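# Press the gauge pin on the magnet-marked post

## Task

Find the fixture post that has the yellow magnet on it. Drive that post's gauge pin fully home and keep it there for one second; after that the spring may push it back out. Do not disturb the other three pins, and do not move the magnet.

## Robot and tools

Robot: two UR20-style arms, left_arm and right_arm, each ending in a Robotiq 2F-85 two-finger gripper with a camera on the wrist (cam_left_wrist and cam_right_wrist, both 896x504). In the scene frame, z points up from the table top, +x runs out over the table, and left_arm sits on the +y side. The left base is near (+0.060, +0.928, 0) m and the right base near (-0.064, -0.817, 0) m. Each arm reports its hand poses, velocities and targets in its own base frame. Gripper axes: the fingers point along the gripper's +z and open and close along its y. end_effector_position is the spot between the pads when they are shut, and closed fingertips reach about 19 mm past it. A block on the wrist sticks out roughly 10 cm toward the gripper's +x.

Command rows: every row holds 18 numbers, each from -1 to 1. The first 9 are for left_arm: dx, dy, dz, rx, ry, rz, then gripper position, force_limit, speed. The next 9 are the same for right_arm. A row must always carry both arms. dx..rz are offsets, not poses: they count from that arm's Hand target as it was when the action or move began, along that Hand target's own axes. 1.0 equals 0.6 m of travel or 180 degrees of turn; rx, ry, rz form a single rotation vector. Every row of one action counts from the same starting point, so sending an offset again moves the arm further. All six pose numbers at 0 re-request the current Hand target. Gripper position: +1 fully open (85 mm), about -0.8 pads touching, -1 close until blocked. force_limit and speed run from -1 (soft, about 20 mm/s) to +1 (strong, about 150 mm/s); both start at +1. To leave a gripper alone, resend its last three numbers, because 0 is itself a command.

Tools:
- execute_actions(actions, cameras): actions is a list of actions, each a table of up to 15 rows; one row is one 1/30 s step, and a short table holds its last row until 15 steps have passed. An empty list returns state plus images. cameras picks the images to return: names, ["all"] or [].
- move(target, speed, blend, stop_force, zero, blocking, cameras): straight-line path for each gripper to the offset given in target (one 18-number row, or a list of up to 15 rows, all counted from the same starting Hand targets). speed is in m/s, 0.002 to 4.2, default 0.25. blend, in metres, rounds the corners of a list. stop_force, in N from 6 to 120, ends an arm's path once its wrist sensor feels that much push against the motion; zero (default true) re-zeroes the sensor first. blocking=false returns early but may not be combined with stop_force. Moves do not avoid obstacles and are capped at 10 s.
- wait(seconds 0 to 10): lets the scene run while each arm holds its last command.
- stop: brakes a running move.
- zoom_image(camera, region [x0,y0,x1,y1] in image pixels, at most 504 by 504): gives a close-up of the latest picture.
- zero_wrist_force(arm): makes the present wrist reading the new zero.
- read_manual: only licence texts.
- finished_scene(scene): closes the current scene by its number; it cannot be undone.

Results: Hand target is the last commanded pose after clipping, and the next offsets are measured from it; the gripper often settles a little short of it. The result also gives end_effector_position (m), quat_wxyz and velocities, joint positions and torques, and wrist force and torque along the gripper axes, with a push from a surface showing as force into the arm. object_status: 0 moving, 1 blocked while opening, 2 blocked while closing (a grip), 3 at the commanded opening. position_measured is in counts: 3 open, 230 pads together. The move: line tells how the move ended, e.g. done, off_target, moving, held, fault, and which limits acted (paced means the pose was clipped, held means steps were withheld). Orientation commands are clipped to within 32 degrees of the present orientation, and motion lags the command by roughly 0.2 s.

Suggested order: look with both cameras, zoom to spot the yellow magnet and its post, bring one gripper (fingers closed, pointing along the pin) above that pin, then press in slowly with stop_force so the pin bottoms out, hold one second with wait, and back away by commanding the target back past the gripper.

Avoid: each arm is stiff, so a target even slightly beyond a hard contact can trip a fault stop. A net force of about 150 N (plus or minus 25) on any part, or contact torque at a joint limit (wrist joints 98.4 N m), stops the arm for 10 s. Approach slowly and keep the press moderate. Do not bump the other pins, the magnet or the fixture, do not let anything fall off the table, and keep the arms from hitting or squeezing each other. Do not route paths close to an arm's own base. Long pushing or stretched holds heat the motors; a MOTOR HOT line appears at 70 °C and the arm is braked at 85 °C.

Each tool is called as name(argument=value, ...) on one line, values as JSON.

## Session

execute_actions(actions=[])

Scene clock: 0.00 s.
left_arm: end_effector_position=(+0.6452, +0.5338, +0.3687) position_measured=3 object_status=3 end_effector_quat_wxyz=(+0.054, +0.895, -0.431, +0.101) | right_arm: end_effector_position=(+1.0094, -0.4085, +0.1239) position_measured=3 object_status=3 end_effector_quat_wxyz=(+0.497, -0.362, -0.574, -0.541)
Joint positions: left_arm=[0.541 -1.507 2.094 -2.179 -1.799 -1.706] | right_arm=[2.693 -2.576 -1.22 -2.623 2.507 -0.374]
Joint velocities: within noise
Joint torques (N m): no reading
Motor temperatures (°C): left_arm=[24 36 26 39 35 34] | right_arm=[29 36 36 38 34 39]
Wrist force (N): no reading
Wrist torque (N m): no reading
Wrist force, peak (N): no reading
Hand target: left_arm +0.6452, +0.5338, +0.3687; +0.054, +0.895, -0.431, +0.101 | right_arm +1.0094, -0.4085, +0.1239; +0.497, -0.362, -0.574, -0.541
Tool commands: left_gripper/position=+1.0 left_gripper/force_limit=+1.0 left_gripper/speed=+1.0 right_gripper/position=+1.0 right_gripper/force_limit=+1.0 right_gripper/speed=+1.0

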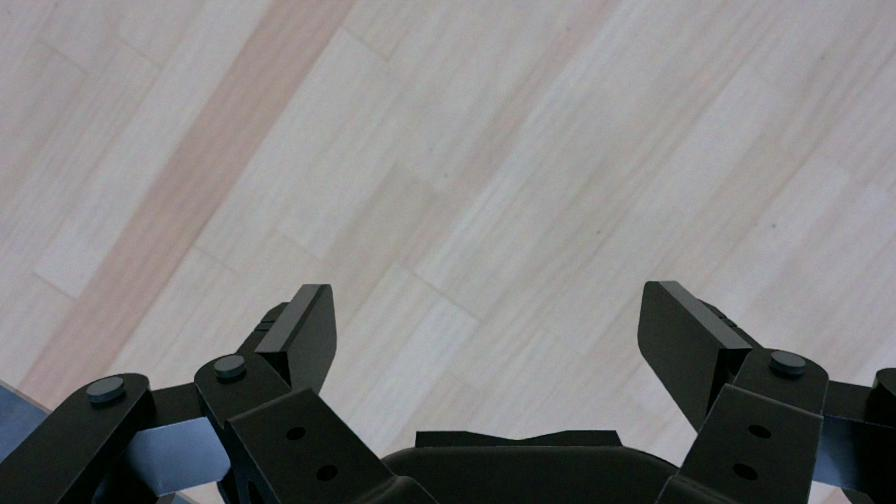

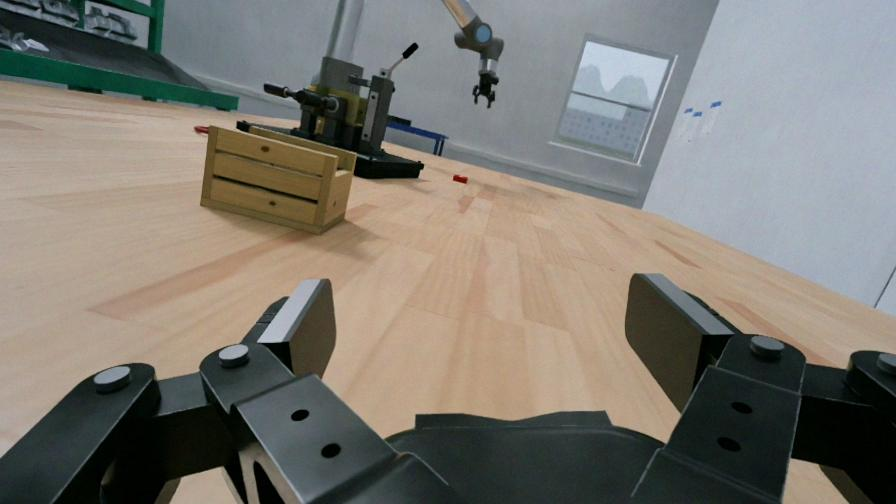

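zoom_image(camera="cam_right_wrist", region=[180, 0, 520, 240])

zoom_image(camera="cam_right_wrist", region=[260, 30, 440, 190])

Scaled by 1.482 from the camera's 896x504 image, which has a finer 1280x720 frame.

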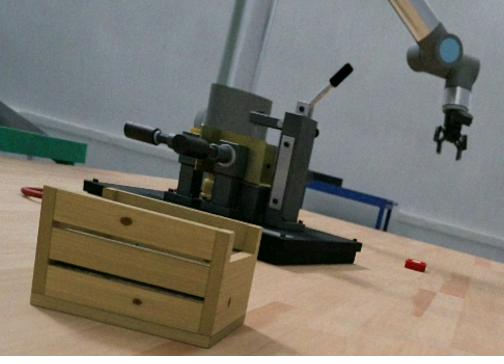

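Scaled by 2.800 from the camera's 896x504 image, which has a finer 1280x720 frame.

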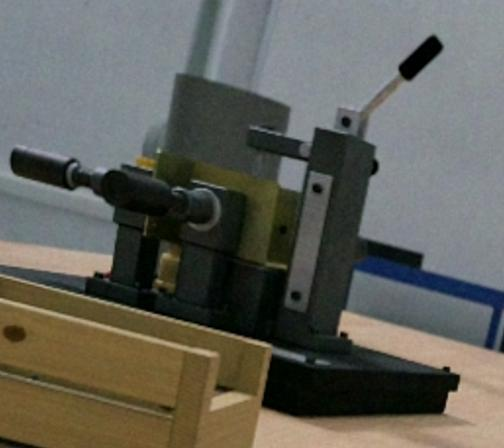

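move(target=[0,0,0,0,0,0,1,1,1,0.663,0,0.85,0.083,-0.167,0.083,1,1,1], speed=0.4, cameras=["cam_right_wrist"])

Scene clock: 4.33 s.
left_arm: end_effector_position=(+0.6452, +0.5338, +0.3687) position_measured=3 object_status=3 end_effector_quat_wxyz=(+0.054, +0.895, -0.431, +0.101) | right_arm: end_effector_position=(+0.8212, +0.0425, +0.5474) position_measured=3 object_status=3 end_effector_quat_wxyz=(-0.440, +0.493, +0.696, +0.283)
Joint positions: left_arm=[0.541 -1.507 2.094 -2.179 -1.799 -1.706] | right_arm=[3.104 -1.742 -1.803 -1.844 2.522 0.837]
Joint torques (N m): left_arm=[-1.39 -101.25 -94.9 -9.92 -0.92 -0.41] | right_arm=[24.97 130.69 83.1 11.42 -1.63 6.56]
Wrist force (N): left_arm=[-0.3 0.1 0.0] | right_arm=[-0.1 2.1 1.2]
Wrist torque (N m): left_arm=[0.01 0.05 0.00] | right_arm=[0.61 0.23 -0.44]
Wrist force, peak (N): left_arm=[0.5 -0.5 0.0] | right_arm=[4.1 2.0 3.1]
Hand target: left_arm +0.6452, +0.5338, +0.3687; +0.054, +0.895, -0.431, +0.101 | right_arm +0.8211, +0.0426, +0.5475; -0.440, +0.493, +0.696, +0.283
Off the commanded pose: left_arm 0.000 m, 0 deg | right_arm 0.000 m, 0 deg.
move: done
camera_calibration:
cam_right_wrist: T_world_to_cam=[[0.934983, 0.347711, -0.0700215, -0.732026], [0.20334, -0.687216, -0.697414, 0.259805], [-0.290619, 0.637833, -0.713239, 0.728456], [0, 0, 0, 1]] pos_world=[0.843307, -0.031557, 0.649497]
Images, in order (width x height): cam_right_wrist 896x504.

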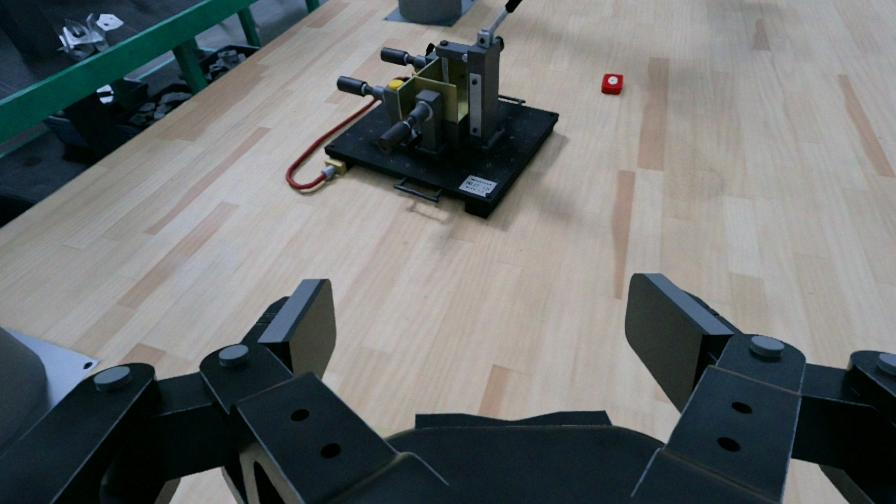

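zoom_image(camera="cam_right_wrist", region=[280, 0, 580, 220])

zoom_image(camera="cam_right_wrist", region=[330, 20, 530, 170])

Scaled by 1.680 from the camera's 896x504 image, which has a finer 1280x720 frame.

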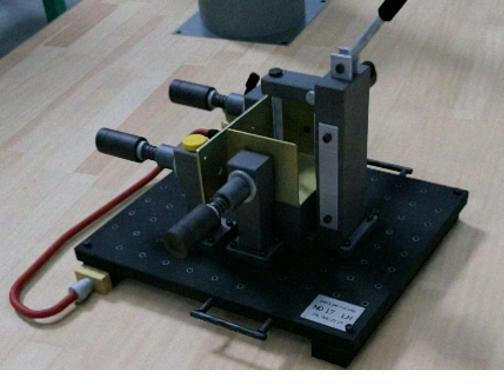

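Scaled by 2.520 from the camera's 896x504 image, which has a finer 1280x720 frame.

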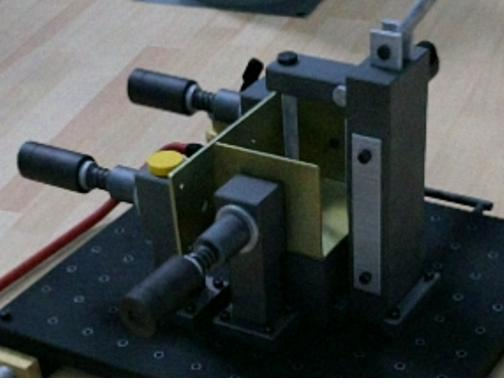

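move(target=[0.936,0.6045,-0.032,0.1398,0.2505,-0.1832,1,1,1,0,0,0,0,0,0,1,1,1], speed=0.5, cameras=["cam_left_wrist"])

Scene clock: 11.17 s.
left_arm: end_effector_position=(+0.7008, -0.1156, +0.5182) position_measured=3 object_status=3 end_effector_quat_wxyz=(+0.048, +0.862, -0.084, +0.498) | right_arm: end_effector_position=(+0.8211, +0.0426, +0.5475) position_measured=3 object_status=3 end_effector_quat_wxyz=(-0.440, +0.493, +0.696, +0.283)
Joint positions: left_arm=[-0.643 -1.848 2.629 -3.353 -1.184 -3.378] | right_arm=[3.104 -1.742 -1.803 -1.844 2.522 0.837]
Joint torques (N m): left_arm=[-17.67 11.9 -60.77 -5.74 7.27 -3.64] | right_arm=[17.01 138.83 81.71 11.91 -1.32 4.89]
Wrist force (N): left_arm=[0.6 -0.5 0.0] | right_arm=[-0.4 1.8 1.4]
Wrist torque (N m): left_arm=[0.14 0.31 0.15] | right_arm=[0.56 0.29 -0.43]
Wrist force, peak (N): left_arm=[1.2 4.6 0.6] | right_arm=[0.0 2.4 1.3]
Hand target: left_arm +0.7008, -0.1157, +0.5181; +0.048, +0.862, -0.084, +0.498 | right_arm +0.8211, +0.0426, +0.5475; -0.440, +0.493, +0.696, +0.283
Off the commanded pose: left_arm 0.000 m, 0 deg | right_arm 0.000 m, 0 deg.
move: done
camera_calibration:
cam_left_wrist: T_world_to_cam=[[-0.209811, -0.977417, -0.025207, 0.0540281], [-0.735711, 0.174802, -0.65435, 0.894181], [0.643979, -0.118745, -0.755772, 0.0564162], [0, 0, 0, 1]] pos_world=[0.632863, -0.0967974, 0.629107]
Images, in order (width x height): cam_left_wrist 896x504.

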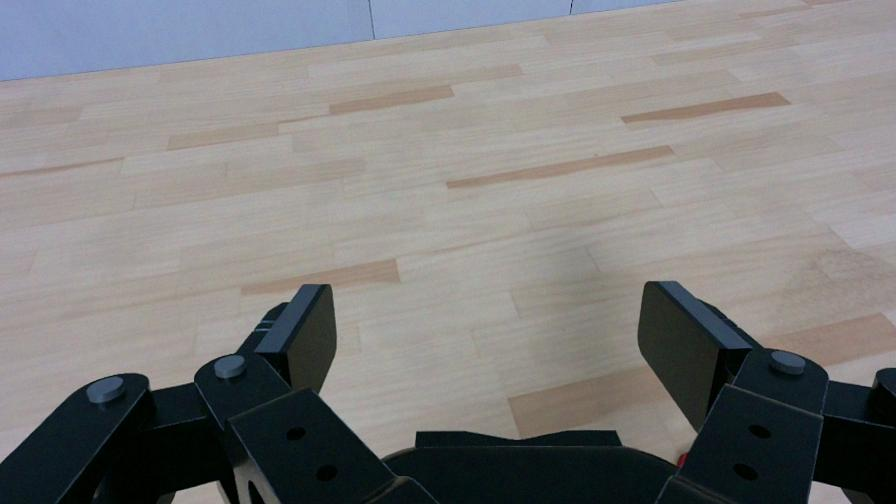

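move(target=[-0.398,0.968,-0.631,0,0,0,1,1,1,0,0,0,0,0,0,1,1,1], speed=0.5, cameras=["cam_left_wrist"])

Scene clock: 13.97 s.
left_arm: end_effector_position=(+0.1502, -0.5996, +0.5001) position_measured=3 object_status=3 end_effector_quat_wxyz=(+0.048, +0.862, -0.084, +0.498) | right_arm: end_effector_position=(+0.8211, +0.0426, +0.5475) position_measured=3 object_status=3 end_effector_quat_wxyz=(-0.440, +0.493, +0.696, +0.283)
Joint positions: left_arm=[-2.183 -1.895 2.309 -1.371 -0.658 -5.439] | right_arm=[3.104 -1.742 -1.803 -1.844 2.522 0.837]
Joint torques (N m): left_arm=[24.03 8.92 -124.3 -1.59 -1.38 -5.12] | right_arm=[20.22 136.23 81.79 11.6 -0.73 4.74]
Wrist force (N): left_arm=[1.2 -0.3 0.2] | right_arm=[-0.2 1.9 1.2]
Wrist torque (N m): left_arm=[0.13 0.16 0.18] | right_arm=[0.57 0.25 -0.43]
Wrist force, peak (N): left_arm=[-0.6 4.2 -3.1] | right_arm=[-0.4 2.2 1.4]
Hand target: left_arm +0.1501, -0.5996, +0.5001; +0.048, +0.862, -0.084, +0.498 | right_arm +0.8211, +0.0426, +0.5475; -0.440, +0.493, +0.696, +0.283
Off the commanded pose: left_arm 0.000 m, 0 deg | right_arm 0.000 m, 0 deg.
move: done
camera_calibration:
cam_left_wrist: T_world_to_cam=[[-0.209884, -0.9774, -0.0252396, -0.534884], [-0.735784, 0.174895, -0.654243, 0.561901], [0.643872, -0.118744, -0.755863, 0.339992], [0, 0, 0, 1]] pos_world=[0.0822632, -0.580697, 0.611107]
Images, in order (width x height): cam_left_wrist 896x504.

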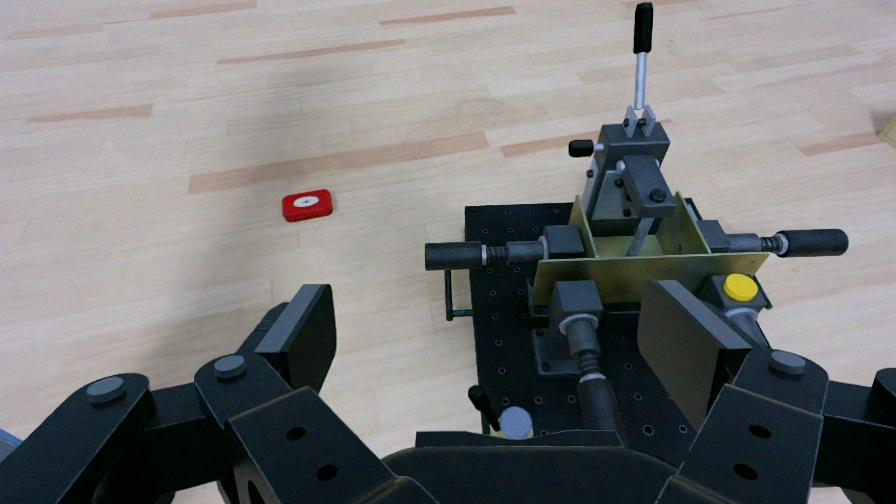

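move(target=[-0.418,0.511,-0.025,0,0,0,-0.8,-1,0,0,0,0,0,0,0,1,1,1], speed=0.4, cameras=["cam_left_wrist"])

Scene clock: 16.70 s.
left_arm: end_effector_position=(-0.0445, -0.8736, +0.2903) position_measured=229 object_status=3 end_effector_quat_wxyz=(+0.048, +0.862, -0.084, +0.498) | right_arm: end_effector_position=(+0.8211, +0.0426, +0.5475) position_measured=3 object_status=3 end_effector_quat_wxyz=(-0.440, +0.493, +0.696, +0.283)
Joint positions: left_arm=[-2.185 -1.315 2.109 -1.748 -0.659 -5.442] | right_arm=[3.104 -1.742 -1.803 -1.844 2.522 0.837]
Joint torques (N m): left_arm=[18.35 -97.05 -99.87 -9.82 9.47 2.53] | right_arm=[19.63 136.93 83.47 11.95 -1.09 4.43]
Wrist force (N): left_arm=[1.3 -0.6 0.1] | right_arm=[-0.3 1.8 1.3]
Wrist torque (N m): left_arm=[0.08 0.14 -0.19] | right_arm=[0.56 0.25 -0.44]
Wrist force, peak (N): left_arm=[4.0 -3.2 0.4] | right_arm=[-0.3 2.2 1.4]
Hand target: left_arm -0.0446, -0.8737, +0.2901; +0.048, +0.862, -0.084, +0.498 | right_arm +0.8211, +0.0426, +0.5475; -0.440, +0.493, +0.696, +0.283
Off the commanded pose: left_arm 0.000 m, 0 deg | right_arm 0.000 m, 0 deg.
move: done
camera_calibration:
cam_left_wrist: T_world_to_cam=[[-0.209749, -0.977428, -0.0252817, -0.848923], [-0.735722, 0.174805, -0.654336, 0.329299], [0.643986, -0.118646, -0.755781, 0.274149], [0, 0, 0, 1]] pos_world=[-0.112336, -0.854798, 0.401206]
Images, in order (width x height): cam_left_wrist 896x504.

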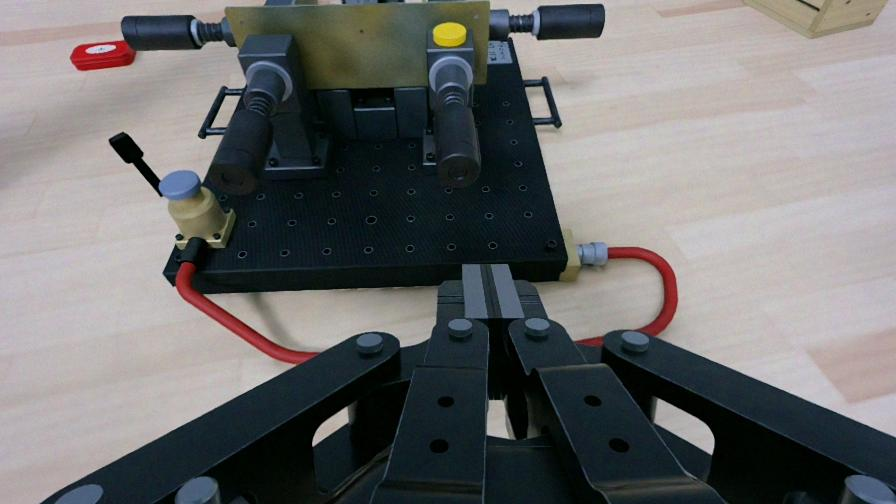

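zoom_image(camera="cam_left_wrist", region=[380, 0, 560, 200])

Scaled by 2.520 from the camera's 896x504 image, which has a finer 1280x720 frame.

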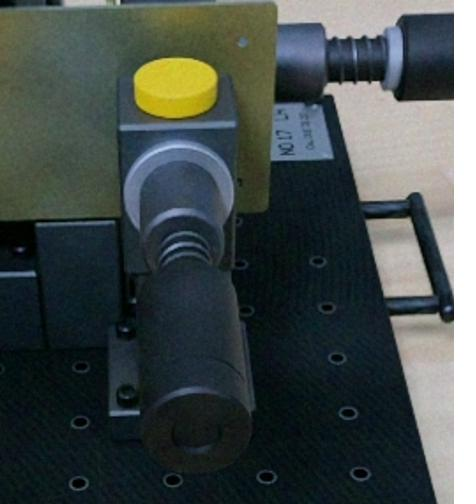

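move(target=[-0.0217,0.0075,0.363,0,0,0,-0.8,-1,0,0,0,0,0,0,0,1,1,1], speed=0.25, cameras=["cam_left_wrist"])

zoom_image(camera="cam_left_wrist", region=[360, 100, 640, 340])

Scene clock: 19.73 s.
left_arm: end_effector_position=(+0.1333, -0.9131, +0.1701) position_measured=229 object_status=3 end_effector_quat_wxyz=(+0.048, +0.862, -0.084, +0.498) | right_arm: end_effector_position=(+0.8211, +0.0426, +0.5475) position_measured=3 object_status=3 end_effector_quat_wxyz=(-0.440, +0.493, +0.696, +0.283)
Joint positions: left_arm=[-1.98 -1.166 2.223 -2.272 -0.562 -5.126] | right_arm=[3.104 -1.742 -1.803 -1.844 2.522 0.837]
Joint torques (N m): left_arm=[17.8 -117.64 -34.92 -12.76 10.15 3.15] | right_arm=[19.87 138.64 79.81 11.05 -0.39 4.9]
Wrist force (N): left_arm=[1.2 -0.2 -0.1] | right_arm=[0.0 2.1 1.1]
Wrist torque (N m): left_arm=[0.19 0.18 -0.20] | right_arm=[0.60 0.21 -0.43]
Wrist force, peak (N): left_arm=[1.4 -0.1 -3.2] | right_arm=[-0.2 2.3 1.1]
Hand target: left_arm +0.1333, -0.9131, +0.1700; +0.048, +0.862, -0.084, +0.498 | right_arm +0.8211, +0.0426, +0.5475; -0.440, +0.493, +0.696, +0.283
Off the commanded pose: left_arm 0.000 m, 0 deg | right_arm 0.000 m, 0 deg.
move: done
camera_calibration:
cam_left_wrist: T_world_to_cam=[[-0.209749, -0.977428, -0.0252817, -0.853298], [-0.735722, 0.174805, -0.654336, 0.38829], [0.643986, -0.118646, -0.755781, 0.0641811], [0, 0, 0, 1]] pos_world=[0.0653636, -0.894298, 0.281006]
Images, in order (width x height): cam_left_wrist 896x504.

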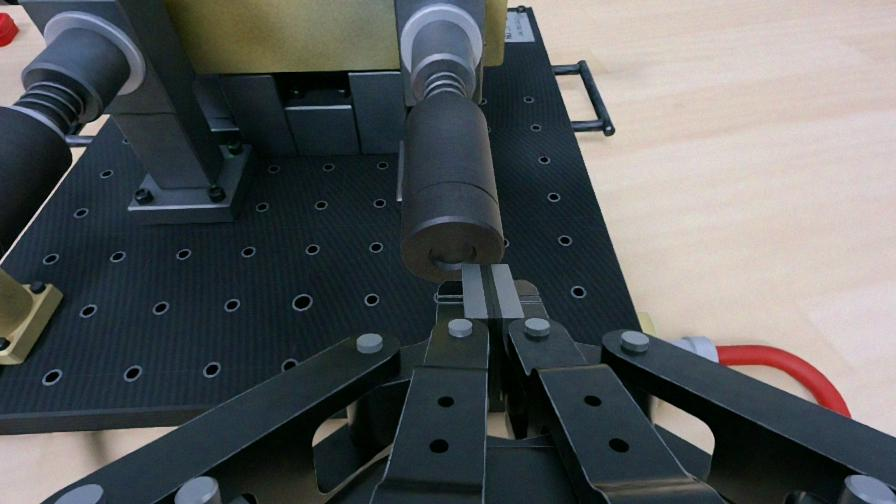

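Scaled by 1.800 from the camera's 896x504 image, which has a finer 1280x720 frame.

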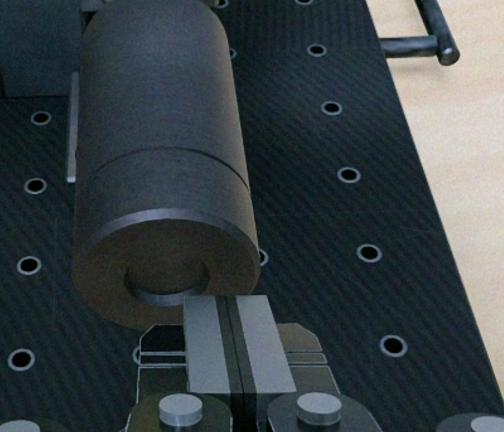

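move(target=[-0.0058,-0.0167,0.0033,0,0,0,-0.8,-1,0,0,0,0,0,0,0,1,1,1], speed=0.1, cameras=["cam_left_wrist"])

zoom_image(camera="cam_left_wrist", region=[360, 100, 640, 340])

Scene clock: 21.57 s.
left_arm: end_effector_position=(+0.1352, -0.9034, +0.1661) position_measured=229 object_status=3 end_effector_quat_wxyz=(+0.048, +0.862, -0.084, +0.498) | right_arm: end_effector_position=(+0.8211, +0.0426, +0.5475) position_measured=3 object_status=3 end_effector_quat_wxyz=(-0.440, +0.493, +0.696, +0.283)
Joint positions: left_arm=[-1.983 -1.168 2.238 -2.28 -0.563 -5.13] | right_arm=[3.104 -1.742 -1.803 -1.844 2.522 0.837]
Joint torques (N m): left_arm=[-18.59 -168.74 -28.42 -12.1 -1.35 -4.34] | right_arm=[22.81 137.52 83.92 11.71 -0.5 4.52]
Wrist force (N): left_arm=[1.1 -0.1 -0.1] | right_arm=[0.0 1.9 0.9]
Wrist torque (N m): left_arm=[0.20 0.19 0.15] | right_arm=[0.58 0.20 -0.44]
Wrist force, peak (N): left_arm=[1.4 0.3 -0.3] | right_arm=[0.0 2.2 1.7]
Hand target: left_arm +0.1352, -0.9033, +0.1660; +0.048, +0.862, -0.084, +0.498 | right_arm +0.8211, +0.0426, +0.5475; -0.440, +0.493, +0.696, +0.283
Off the commanded pose: left_arm 0.000 m, 0 deg | right_arm 0.000 m, 0 deg.
move: done
camera_calibration:
cam_left_wrist: T_world_to_cam=[[-0.209687, -0.97744, -0.0253564, -0.843492], [-0.735733, 0.174809, -0.654323, 0.385449], [0.643994, -0.118547, -0.75579, 0.0611097], [0, 0, 0, 1]] pos_world=[0.0673638, -0.884598, 0.277006]
Images, in order (width x height): cam_left_wrist 896x504.

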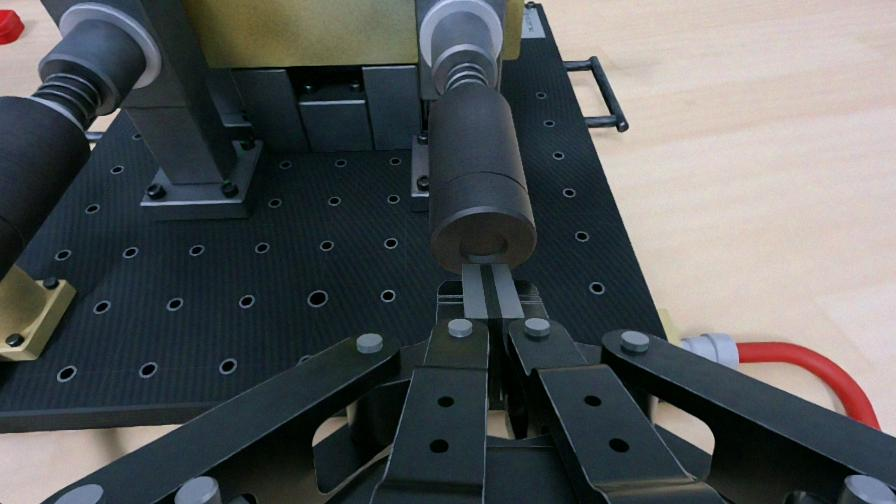

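Scaled by 1.800 from the camera's 896x504 image, which has a finer 1280x720 frame.

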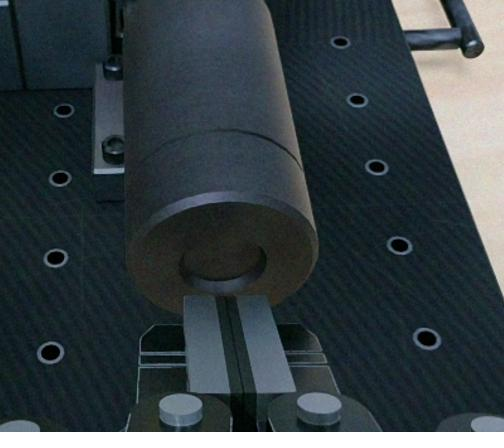

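move(target=[0.0583,0,0.101,0,0,0,-0.8,-1,0,0,0,0,0,0,0,1,1,1], speed=0.02, stop_force=60, cameras=["cam_left_wrist"])

zoom_image(camera="cam_left_wrist", region=[360, 0, 640, 280])

Scene clock: 24.63 s.
left_arm: end_effector_position=(+0.1646, -0.9090, +0.1660) position_measured=229 object_status=3 end_effector_quat_wxyz=(+0.048, +0.862, -0.084, +0.498) | right_arm: end_effector_position=(+0.8211, +0.0426, +0.5475) position_measured=3 object_status=3 end_effector_quat_wxyz=(-0.440, +0.493, +0.696, +0.283)
Joint positions: left_arm=[-1.948 -1.159 2.243 -2.347 -0.552 -5.068] | right_arm=[3.104 -1.742 -1.803 -1.844 2.522 0.837]
Joint torques (N m): left_arm=[27.11 -169.56 -57.96 -1.61 7.74 -4.74] | right_arm=[21.19 135.64 80.84 11.45 -0.71 4.45]
Wrist force (N): left_arm=[-27.3 5.5 -48.2] | right_arm=[0.0 1.9 1.0]
Wrist torque (N m): left_arm=[0.29 0.13 0.13] | right_arm=[0.57 0.20 -0.43]
Wrist force, peak (N): left_arm=[-52.7 -23.8 -132.7] | right_arm=[-0.1 2.0 1.8]
Hand target: left_arm +0.1646, -0.9090, +0.1660; +0.048, +0.862, -0.084, +0.498 (not the last commanded pose) | right_arm +0.8211, +0.0426, +0.5475; -0.440, +0.493, +0.696, +0.283
Off the commanded pose: left_arm 0.040 m, 0 deg | right_arm 0.000 m, 0 deg.
move: contact (left_arm)
camera_calibration:
cam_left_wrist: T_world_to_cam=[[-0.209673, -0.977442, -0.0253715, -0.8428], [-0.735685, 0.174799, -0.654379, 0.40806], [0.644053, -0.11854, -0.755741, 0.0414995], [0, 0, 0, 1]] pos_world=[0.0967639, -0.890198, 0.277006]
Images, in order (width x height): cam_left_wrist 896x504.

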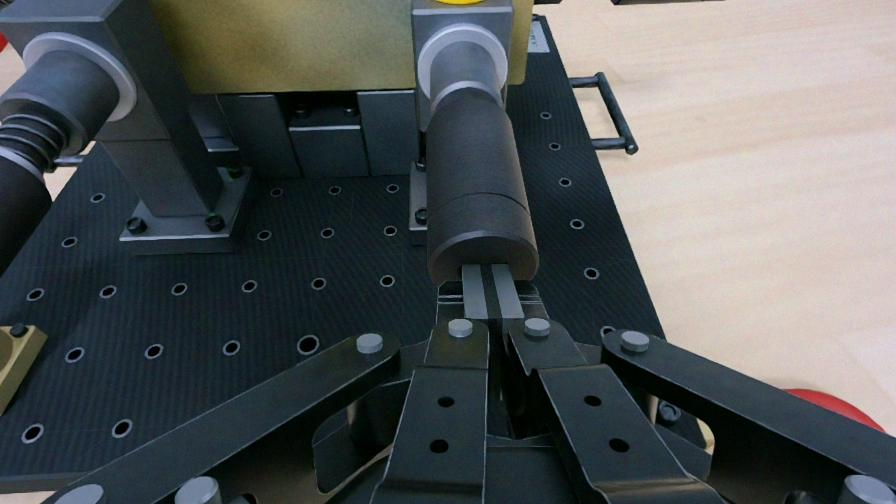

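Scaled by 1.800 from the camera's 896x504 image, which has a finer 1280x720 frame.

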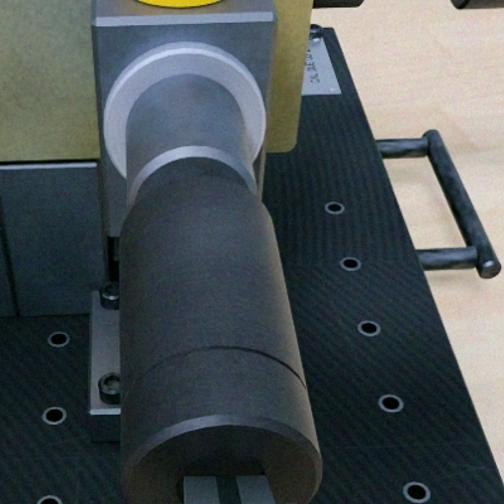

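wait(seconds=1.3)

move(target=[-0.00166,0,-0.0029,0,0,0,-0.8,-1,0,0,0,0,0,0,0,1,1,1], speed=0.02)

move(target=[-0.00166,0,-0.0029,0,0,0,-0.8,-1,0,0,0,0,0,0,0,1,1,1], speed=0.02)

move(target=[-0.00415,0,-0.00725,0,0,0,-0.8,-1,0,0,0,0,0,0,0,1,1,1], speed=0.02)

Scene clock: 26.33 s.
left_arm: end_effector_position=(+0.1646, -0.9090, +0.1660) position_measured=229 object_status=3 end_effector_quat_wxyz=(+0.048, +0.862, -0.084, +0.498) | right_arm: end_effector_position=(+0.8211, +0.0426, +0.5475) position_measured=3 object_status=3 end_effector_quat_wxyz=(-0.440, +0.493, +0.696, +0.283)
Joint positions: left_arm=[-1.948 -1.159 2.243 -2.347 -0.552 -5.068] | right_arm=[3.104 -1.742 -1.803 -1.844 2.522 0.837]
Joint torques (N m): left_arm=[21.89 -169.25 -67.54 -4.17 7.99 -4.38] | right_arm=[19.36 135.97 81.42 11.22 0.15 4.92]
Wrist force (N): left_arm=[-27.1 4.2 -45.9] | right_arm=[-0.1 1.8 1.5]
Wrist torque (N m): left_arm=[0.23 0.14 0.12] | right_arm=[0.56 0.22 -0.44]
Wrist force, peak (N): left_arm=[-28.0 5.1 -48.2] | right_arm=[-0.2 2.3 1.5]
Hand target: left_arm +0.1646, -0.9090, +0.1660; +0.048, +0.862, -0.084, +0.498 (not the last commanded pose) | right_arm +0.8211, +0.0426, +0.5475; -0.440, +0.493, +0.696, +0.283
Tool commands: left_gripper/position=-0.8 left_gripper/force_limit=-1.0 left_gripper/speed=+0.0 right_gripper/position=+1.0 right_gripper/force_limit=+1.0 right_gripper/speed=+1.0
Off the commanded pose: left_arm 0.040 m, 0 deg | right_arm 0.000 m, 0 deg.
wait: 1.30 s; at rest from the start

Scene clock: 27.03 s.
left_arm: end_effector_position=(+0.1627, -0.9086, +0.1660) position_measured=229 object_status=3 end_effector_quat_wxyz=(+0.048, +0.862, -0.084, +0.498) | right_arm: end_effector_position=(+0.8211, +0.0426, +0.5475) position_measured=3 object_status=3 end_effector_quat_wxyz=(-0.440, +0.493, +0.696, +0.283)
Joint positions: left_arm=[-1.95 -1.16 2.242 -2.343 -0.552 -5.072] | right_arm=[3.104 -1.742 -1.803 -1.844 2.522 0.837]
Joint torques (N m): left_arm=[-8.22 -166.66 -77.63 -4.38 0.82 -4.5] | right_arm=[15.77 132.37 81.68 12.13 -0.41 5.26]
Wrist force (N): left_arm=[-6.7 5.4 -9.1] | right_arm=[-0.2 1.8 1.2]
Wrist torque (N m): left_arm=[0.72 0.44 0.16] | right_arm=[0.54 0.24 -0.44]
Wrist force, peak (N): left_arm=[-27.4 4.1 -46.0] | right_arm=[-0.2 2.0 1.5]
Hand target: left_arm +0.1626, -0.9086, +0.1660; +0.048, +0.862, -0.084, +0.498 | right_arm +0.8211, +0.0426, +0.5475; -0.440, +0.493, +0.696, +0.283
Off the commanded pose: left_arm 0.000 m, 0 deg | right_arm 0.000 m, 0 deg.
move: done

Scene clock: 27.73 s.
left_arm: end_effector_position=(+0.1607, -0.9083, +0.1661) position_measured=229 object_status=3 end_effector_quat_wxyz=(+0.048, +0.862, -0.084, +0.498) | right_arm: end_effector_position=(+0.8211, +0.0426, +0.5475) position_measured=3 object_status=3 end_effector_quat_wxyz=(-0.440, +0.493, +0.696, +0.283)
Joint positions: left_arm=[-1.952 -1.161 2.242 -2.338 -0.553 -5.076] | right_arm=[3.104 -1.742 -1.803 -1.844 2.522 0.837]
Joint torques (N m): left_arm=[-6.12 -168.85 -74.36 -3.65 1.27 -4.3] | right_arm=[18.53 137.41 81.03 11.78 -0.82 4.98]
Wrist force (N): left_arm=[-6.2 6.2 -8.5] | right_arm=[-0.2 1.8 1.2]
Wrist torque (N m): left_arm=[0.73 0.41 0.17] | right_arm=[0.56 0.25 -0.43]
Wrist force, peak (N): left_arm=[-6.9 6.2 -8.4] | right_arm=[-0.1 2.2 1.5]
Hand target: left_arm +0.1607, -0.9082, +0.1661; +0.048, +0.862, -0.084, +0.498 | right_arm +0.8211, +0.0426, +0.5475; -0.440, +0.493, +0.696, +0.283
Off the commanded pose: left_arm 0.000 m, 0 deg | right_arm 0.000 m, 0 deg.
move: done

Scene clock: 28.50 s.
left_arm: end_effector_position=(+0.1558, -0.9073, +0.1661) position_measured=229 object_status=3 end_effector_quat_wxyz=(+0.048, +0.862, -0.084, +0.498) | right_arm: end_effector_position=(+0.8211, +0.0426, +0.5475) position_measured=3 object_status=3 end_effector_quat_wxyz=(-0.440, +0.493, +0.696, +0.283)
Joint positions: left_arm=[-1.958 -1.162 2.241 -2.327 -0.555 -5.087] | right_arm=[3.104 -1.742 -1.803 -1.844 2.522 0.837]
Joint torques (N m): left_arm=[-6.66 -166.51 -74.9 -3.5 0.49 -4.61] | right_arm=[19.36 134.99 84.93 11.87 0.11 4.65]
Wrist force (N): left_arm=[-4.8 5.4 -7.2] | right_arm=[-0.3 1.8 1.5]
Wrist torque (N m): left_arm=[0.68 0.41 0.16] | right_arm=[0.56 0.26 -0.43]
Wrist force, peak (N): left_arm=[-6.1 6.4 -8.5] | right_arm=[-0.3 2.2 1.4]
Hand target: left_arm +0.1558, -0.9073, +0.1661; +0.048, +0.862, -0.084, +0.498 | right_arm +0.8211, +0.0426, +0.5475; -0.440, +0.493, +0.696, +0.283
Off the commanded pose: left_arm 0.000 m, 0 deg | right_arm 0.000 m, 0 deg.
move: done

finished_scene(scene=1)

The scene is finished: the task was done.


## Next scene

The same job, from a new start.

execute_actions(actions=[])

Scene clock: 0.00 s.
left_arm: end_effector_position=(+1.6020, +0.5513, +0.3701) position_measured=3 object_status=3 end_effector_quat_wxyz=(-0.049, +0.940, +0.190, +0.279) | right_arm: end_effector_position=(+0.4481, +0.4679, +0.3319) position_measured=3 object_status=3 end_effector_quat_wxyz=(-0.272, +0.502, +0.649, +0.503)
Joint positions: left_arm=[0.193 -0.686 0.985 -2.439 -1.472 -3.319] | right_arm=[4.007 -1.969 -2.772 1.193 2.076 2.519]
Joint velocities: within noise
Joint torques (N m): no reading
Motor temperatures (°C): left_arm=[24 35 26 38 34 34] | right_arm=[28 35 36 37 34 38]
Wrist force (N): no reading
Wrist torque (N m): no reading
Wrist force, peak (N): no reading
Hand target: left_arm +1.6020, +0.5513, +0.3701; -0.049, +0.940, +0.190, +0.279 | right_arm +0.4481, +0.4679, +0.3319; -0.272, +0.502, +0.649, +0.503
Tool commands: left_gripper/position=+1.0 left_gripper/force_limit=+1.0 left_gripper/speed=+1.0 right_gripper/position=+1.0 right_gripper/force_limit=+1.0 right_gripper/speed=+1.0
camera_calibration:
cam_left_wrist: T_world_to_cam=[[0.359759, -0.933045, -0.000644322, -0.0546982], [-0.905937, -0.349141, -0.239538, 1.75183], [0.223274, 0.0867594, -0.970887, 0.0836019], [0, 0, 0, 1]] pos_world=[1.58806, 0.553346, 0.500761]
cam_right_wrist: T_world_to_cam=[[0.936397, -0.0141338, 0.350658, -0.517198], [0.256442, -0.654562, -0.711187, 0.443258], [0.239579, 0.755877, -0.609305, -0.132345], [0, 0, 0, 1]] pos_world=[0.40234, 0.382866, 0.41596]

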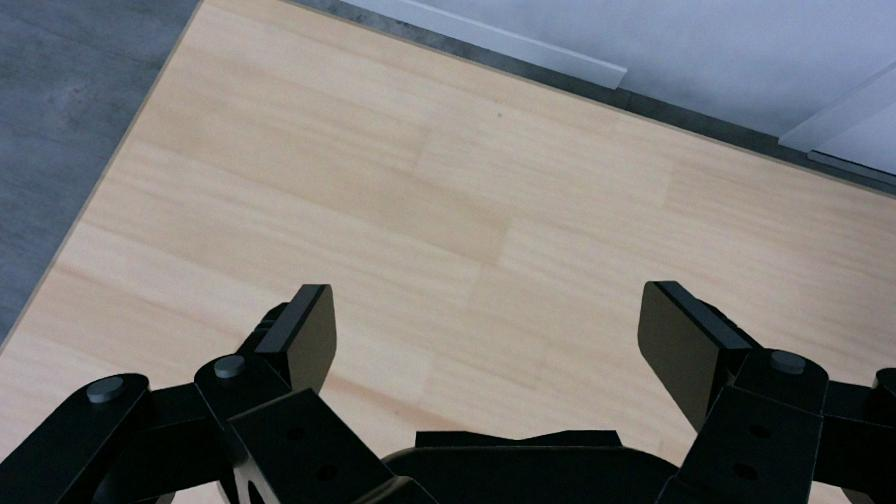

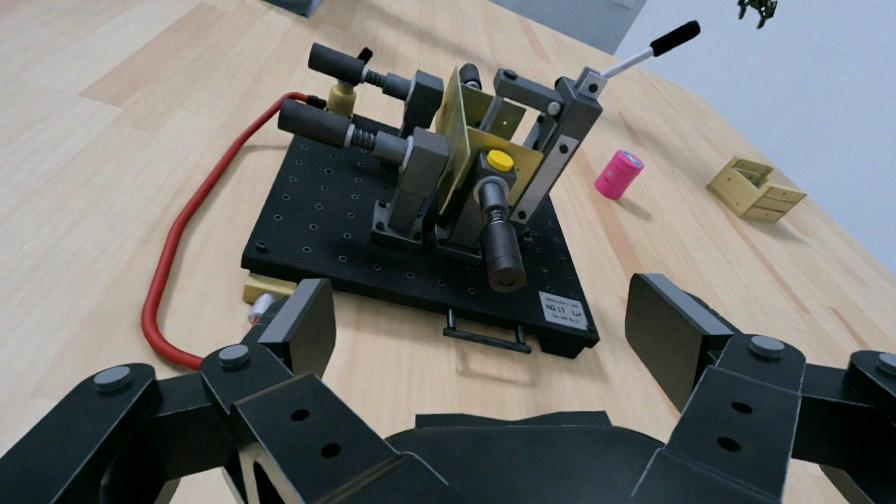

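zoom_image(camera="cam_right_wrist", region=[420, 130, 580, 310])

Scaled by 2.800 from the camera's 896x504 image, which has a finer 1280x720 frame.

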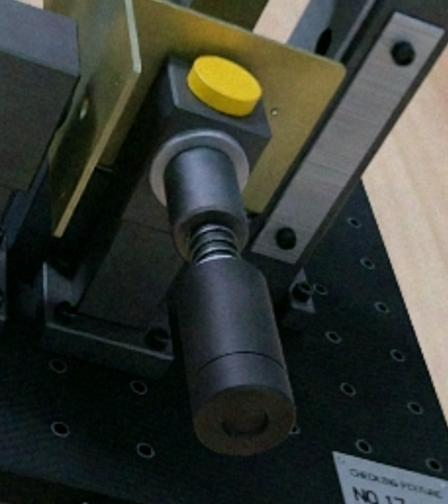

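move(target=[0,0,0,0,0,0,1,1,1,-0.1997,0.0618,0.3713,0.0552,0.0131,0.1117,-0.8,-1,0.3], speed=0.3, cameras=["cam_right_wrist"])

zoom_image(camera="cam_right_wrist", region=[360, 100, 640, 340])

Scene clock: 5.30 s.
left_arm: end_effector_position=(+1.6020, +0.5513, +0.3701) position_measured=3 object_status=3 end_effector_quat_wxyz=(-0.049, +0.940, +0.190, +0.279) | right_arm: end_effector_position=(+0.5579, +0.6283, +0.1660) position_measured=229 object_status=3 end_effector_quat_wxyz=(-0.411, +0.572, +0.587, +0.400)
Joint positions: left_arm=[0.193 -0.686 0.985 -2.439 -1.472 -3.319] | right_arm=[3.962 -2.321 -2.454 1.161 2.29 2.817]
Joint torques (N m): left_arm=[1.23 -273.26 -102.47 -11.99 0.6 -0.48] | right_arm=[-22.31 125.47 20.04 2.59 6.97 4.5]
Wrist force (N): left_arm=[0.2 -0.1 0.1] | right_arm=[-0.5 0.5 -0.1]
Wrist torque (N m): left_arm=[-0.01 -0.04 0.00] | right_arm=[0.18 0.23 -0.42]
Wrist force, peak (N): left_arm=[0.6 -0.5 -0.3] | right_arm=[-2.2 2.1 2.6]
Hand target: left_arm +1.6020, +0.5513, +0.3701; -0.049, +0.940, +0.190, +0.279 | right_arm +0.5579, +0.6284, +0.1659; -0.411, +0.572, +0.587, +0.400
Off the commanded pose: left_arm 0.000 m, 0 deg | right_arm 0.000 m, 0 deg.
move: done
camera_calibration:
cam_right_wrist: T_world_to_cam=[[0.999247, 0.0227091, -0.0314557, -0.554282], [-0.0103326, -0.62573, -0.779971, 0.544208], [-0.0373952, 0.779709, -0.625024, -0.238715], [0, 0, 0, 1]] pos_world=[0.550561, 0.539243, 0.257829]
Images, in order (width x height): cam_right_wrist 896x504.

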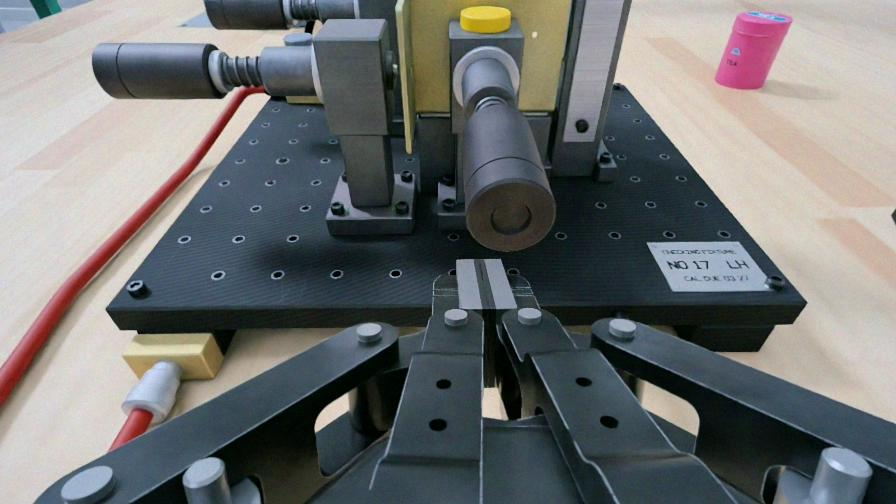

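Scaled by 1.800 from the camera's 896x504 image, which has a finer 1280x720 frame.

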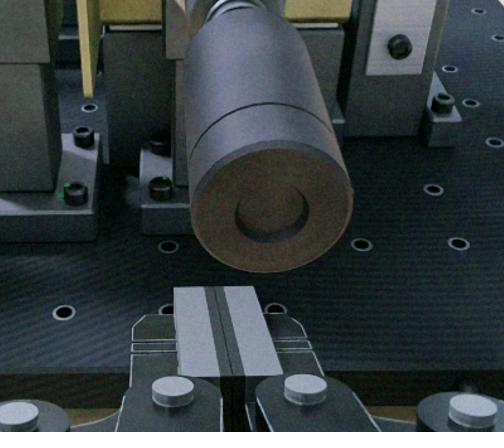

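move(target=[0,0,0,0,0,0,1,1,1,-0.0012,0.0215,0.0212,0,0,0,-0.8,-1,0.3], speed=0.1)

move(target=[[0,0,0,0,0,0,1,1,1,0.0114,0.0002,0.0313,0,0,0,-0.8,-1,0.3],[0,0,0,0,0,0,1,1,1,0.03135,0.0005,0.0861,0,0,0,-0.8,-1,0.3]], speed=[0.03,0.01], stop_force=35, blend=0.005, cameras=["cam_right_wrist"])

wait(seconds=1.2)

Scene clock: 7.30 s.
left_arm: end_effector_position=(+1.6020, +0.5513, +0.3701) position_measured=3 object_status=3 end_effector_quat_wxyz=(-0.049, +0.940, +0.190, +0.279) | right_arm: end_effector_position=(+0.5704, +0.6403, +0.1609) position_measured=229 object_status=3 end_effector_quat_wxyz=(-0.411, +0.572, +0.587, +0.400)
Joint positions: left_arm=[0.193 -0.686 0.985 -2.439 -1.472 -3.319] | right_arm=[3.96 -2.329 -2.429 1.143 2.291 2.817]
Joint torques (N m): left_arm=[-2.62 -272.58 -102.43 -11.54 0.2 -1.44] | right_arm=[-17.86 133.23 24.24 5.11 7.1 -6.95]
Wrist force (N): left_arm=[0.2 0.3 -0.1] | right_arm=[-0.9 -0.1 -0.1]
Wrist torque (N m): left_arm=[0.05 -0.04 0.00] | right_arm=[0.08 0.36 0.02]
Wrist force, peak (N): left_arm=[0.6 -0.2 -0.2] | right_arm=[-0.9 -0.2 -0.9]
Hand target: left_arm +1.6020, +0.5513, +0.3701; -0.049, +0.940, +0.190, +0.279 | right_arm +0.5705, +0.6404, +0.1609; -0.411, +0.572, +0.587, +0.400
Off the commanded pose: left_arm 0.000 m, 0 deg | right_arm 0.000 m, 0 deg.
move: done

Scene clock: 11.20 s.
left_arm: end_effector_position=(+1.6020, +0.5513, +0.3701) position_measured=3 object_status=3 end_effector_quat_wxyz=(-0.049, +0.940, +0.190, +0.279) | right_arm: end_effector_position=(+0.5697, +0.6808, +0.1609) position_measured=229 object_status=3 end_effector_quat_wxyz=(-0.411, +0.572, +0.587, +0.400)
Joint positions: left_arm=[0.193 -0.686 0.985 -2.439 -1.472 -3.319] | right_arm=[4.003 -2.33 -2.397 1.128 2.253 2.842]
Joint torques (N m): left_arm=[0.05 -273.77 -103.26 -11.6 0.47 -0.53] | right_arm=[5.04 144.05 10.54 8.71 7.84 -6.85]
Wrist force (N): left_arm=[0.2 0.1 -0.1] | right_arm=[-6.7 2.2 -37.3]
Wrist torque (N m): left_arm=[0.01 -0.04 0.00] | right_arm=[-0.03 0.51 -0.23]
Wrist force, peak (N): left_arm=[0.6 -0.3 -0.3] | right_arm=[-17.1 2.8 -75.8]
Hand target: left_arm +1.6020, +0.5513, +0.3701; -0.049, +0.940, +0.190, +0.279 | right_arm +0.5697, +0.6808, +0.1609; -0.411, +0.572, +0.587, +0.400 (not the last commanded pose)
Off the commanded pose: left_arm 0.000 m, 0 deg | right_arm 0.015 m, 0 deg.
move: contact (right_arm); path passed 1 of 2 targets
camera_calibration:
cam_right_wrist: T_world_to_cam=[[0.999241, 0.0226594, -0.031672, -0.567343], [-0.0105348, -0.625682, -0.780007, 0.573282], [-0.037491, 0.779749, -0.624968, -0.28252], [0, 0, 0, 1]] pos_world=[0.56236, 0.591843, 0.252629]
Images, in order (width x height): cam_right_wrist 896x504.

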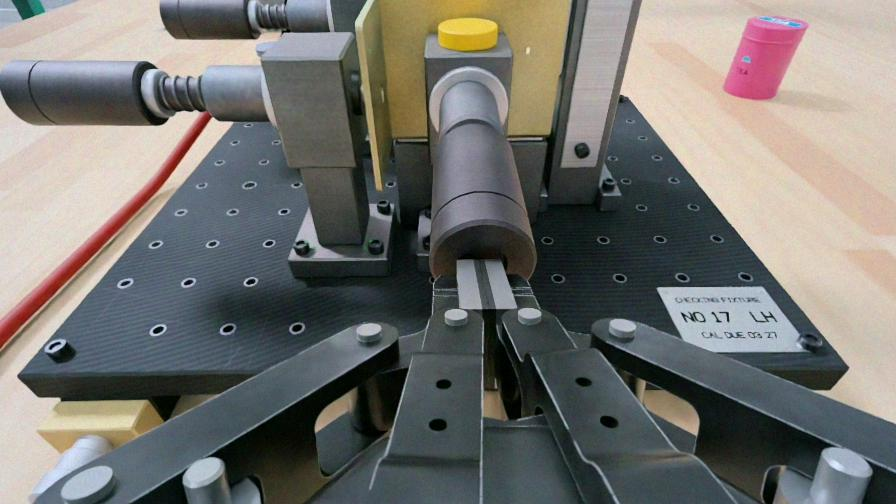

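Scene clock: 12.40 s.
left_arm: end_effector_position=(+1.6020, +0.5513, +0.3701) position_measured=3 object_status=3 end_effector_quat_wxyz=(-0.049, +0.940, +0.190, +0.279) | right_arm: end_effector_position=(+0.5697, +0.6808, +0.1609) position_measured=229 object_status=3 end_effector_quat_wxyz=(-0.411, +0.572, +0.587, +0.400)
Joint positions: left_arm=[0.193 -0.686 0.985 -2.439 -1.472 -3.319] | right_arm=[4.003 -2.33 -2.397 1.128 2.253 2.842]
Joint torques (N m): left_arm=[3.23 -267.84 -104 -11.5 1.47 -1.97] | right_arm=[4.78 153.02 9.05 9.21 8.05 -7.5]
Wrist force (N): left_arm=[0.3 -0.5 -0.2] | right_arm=[-5.8 2.2 -35.2]
Wrist torque (N m): left_arm=[-0.09 -0.06 0.00] | right_arm=[0.00 0.52 -0.23]
Wrist force, peak (N): left_arm=[0.3 -0.5 -0.2] | right_arm=[-6.3 2.6 -37.4]
Hand target: left_arm +1.6020, +0.5513, +0.3701; -0.049, +0.940, +0.190, +0.279 | right_arm +0.5697, +0.6808, +0.1609; -0.411, +0.572, +0.587, +0.400 (not the last commanded pose)
Tool commands: left_gripper/position=+1.0 left_gripper/force_limit=+1.0 left_gripper/speed=+1.0 right_gripper/position=-0.8 right_gripper/force_limit=-1.0 right_gripper/speed=+0.3
Off the commanded pose: left_arm 0.000 m, 0 deg | right_arm 0.015 m, 0 deg.
wait: 1.20 s; at rest by 0.17 s

finished_scene(scene=2)

The scene is finished: the task was done.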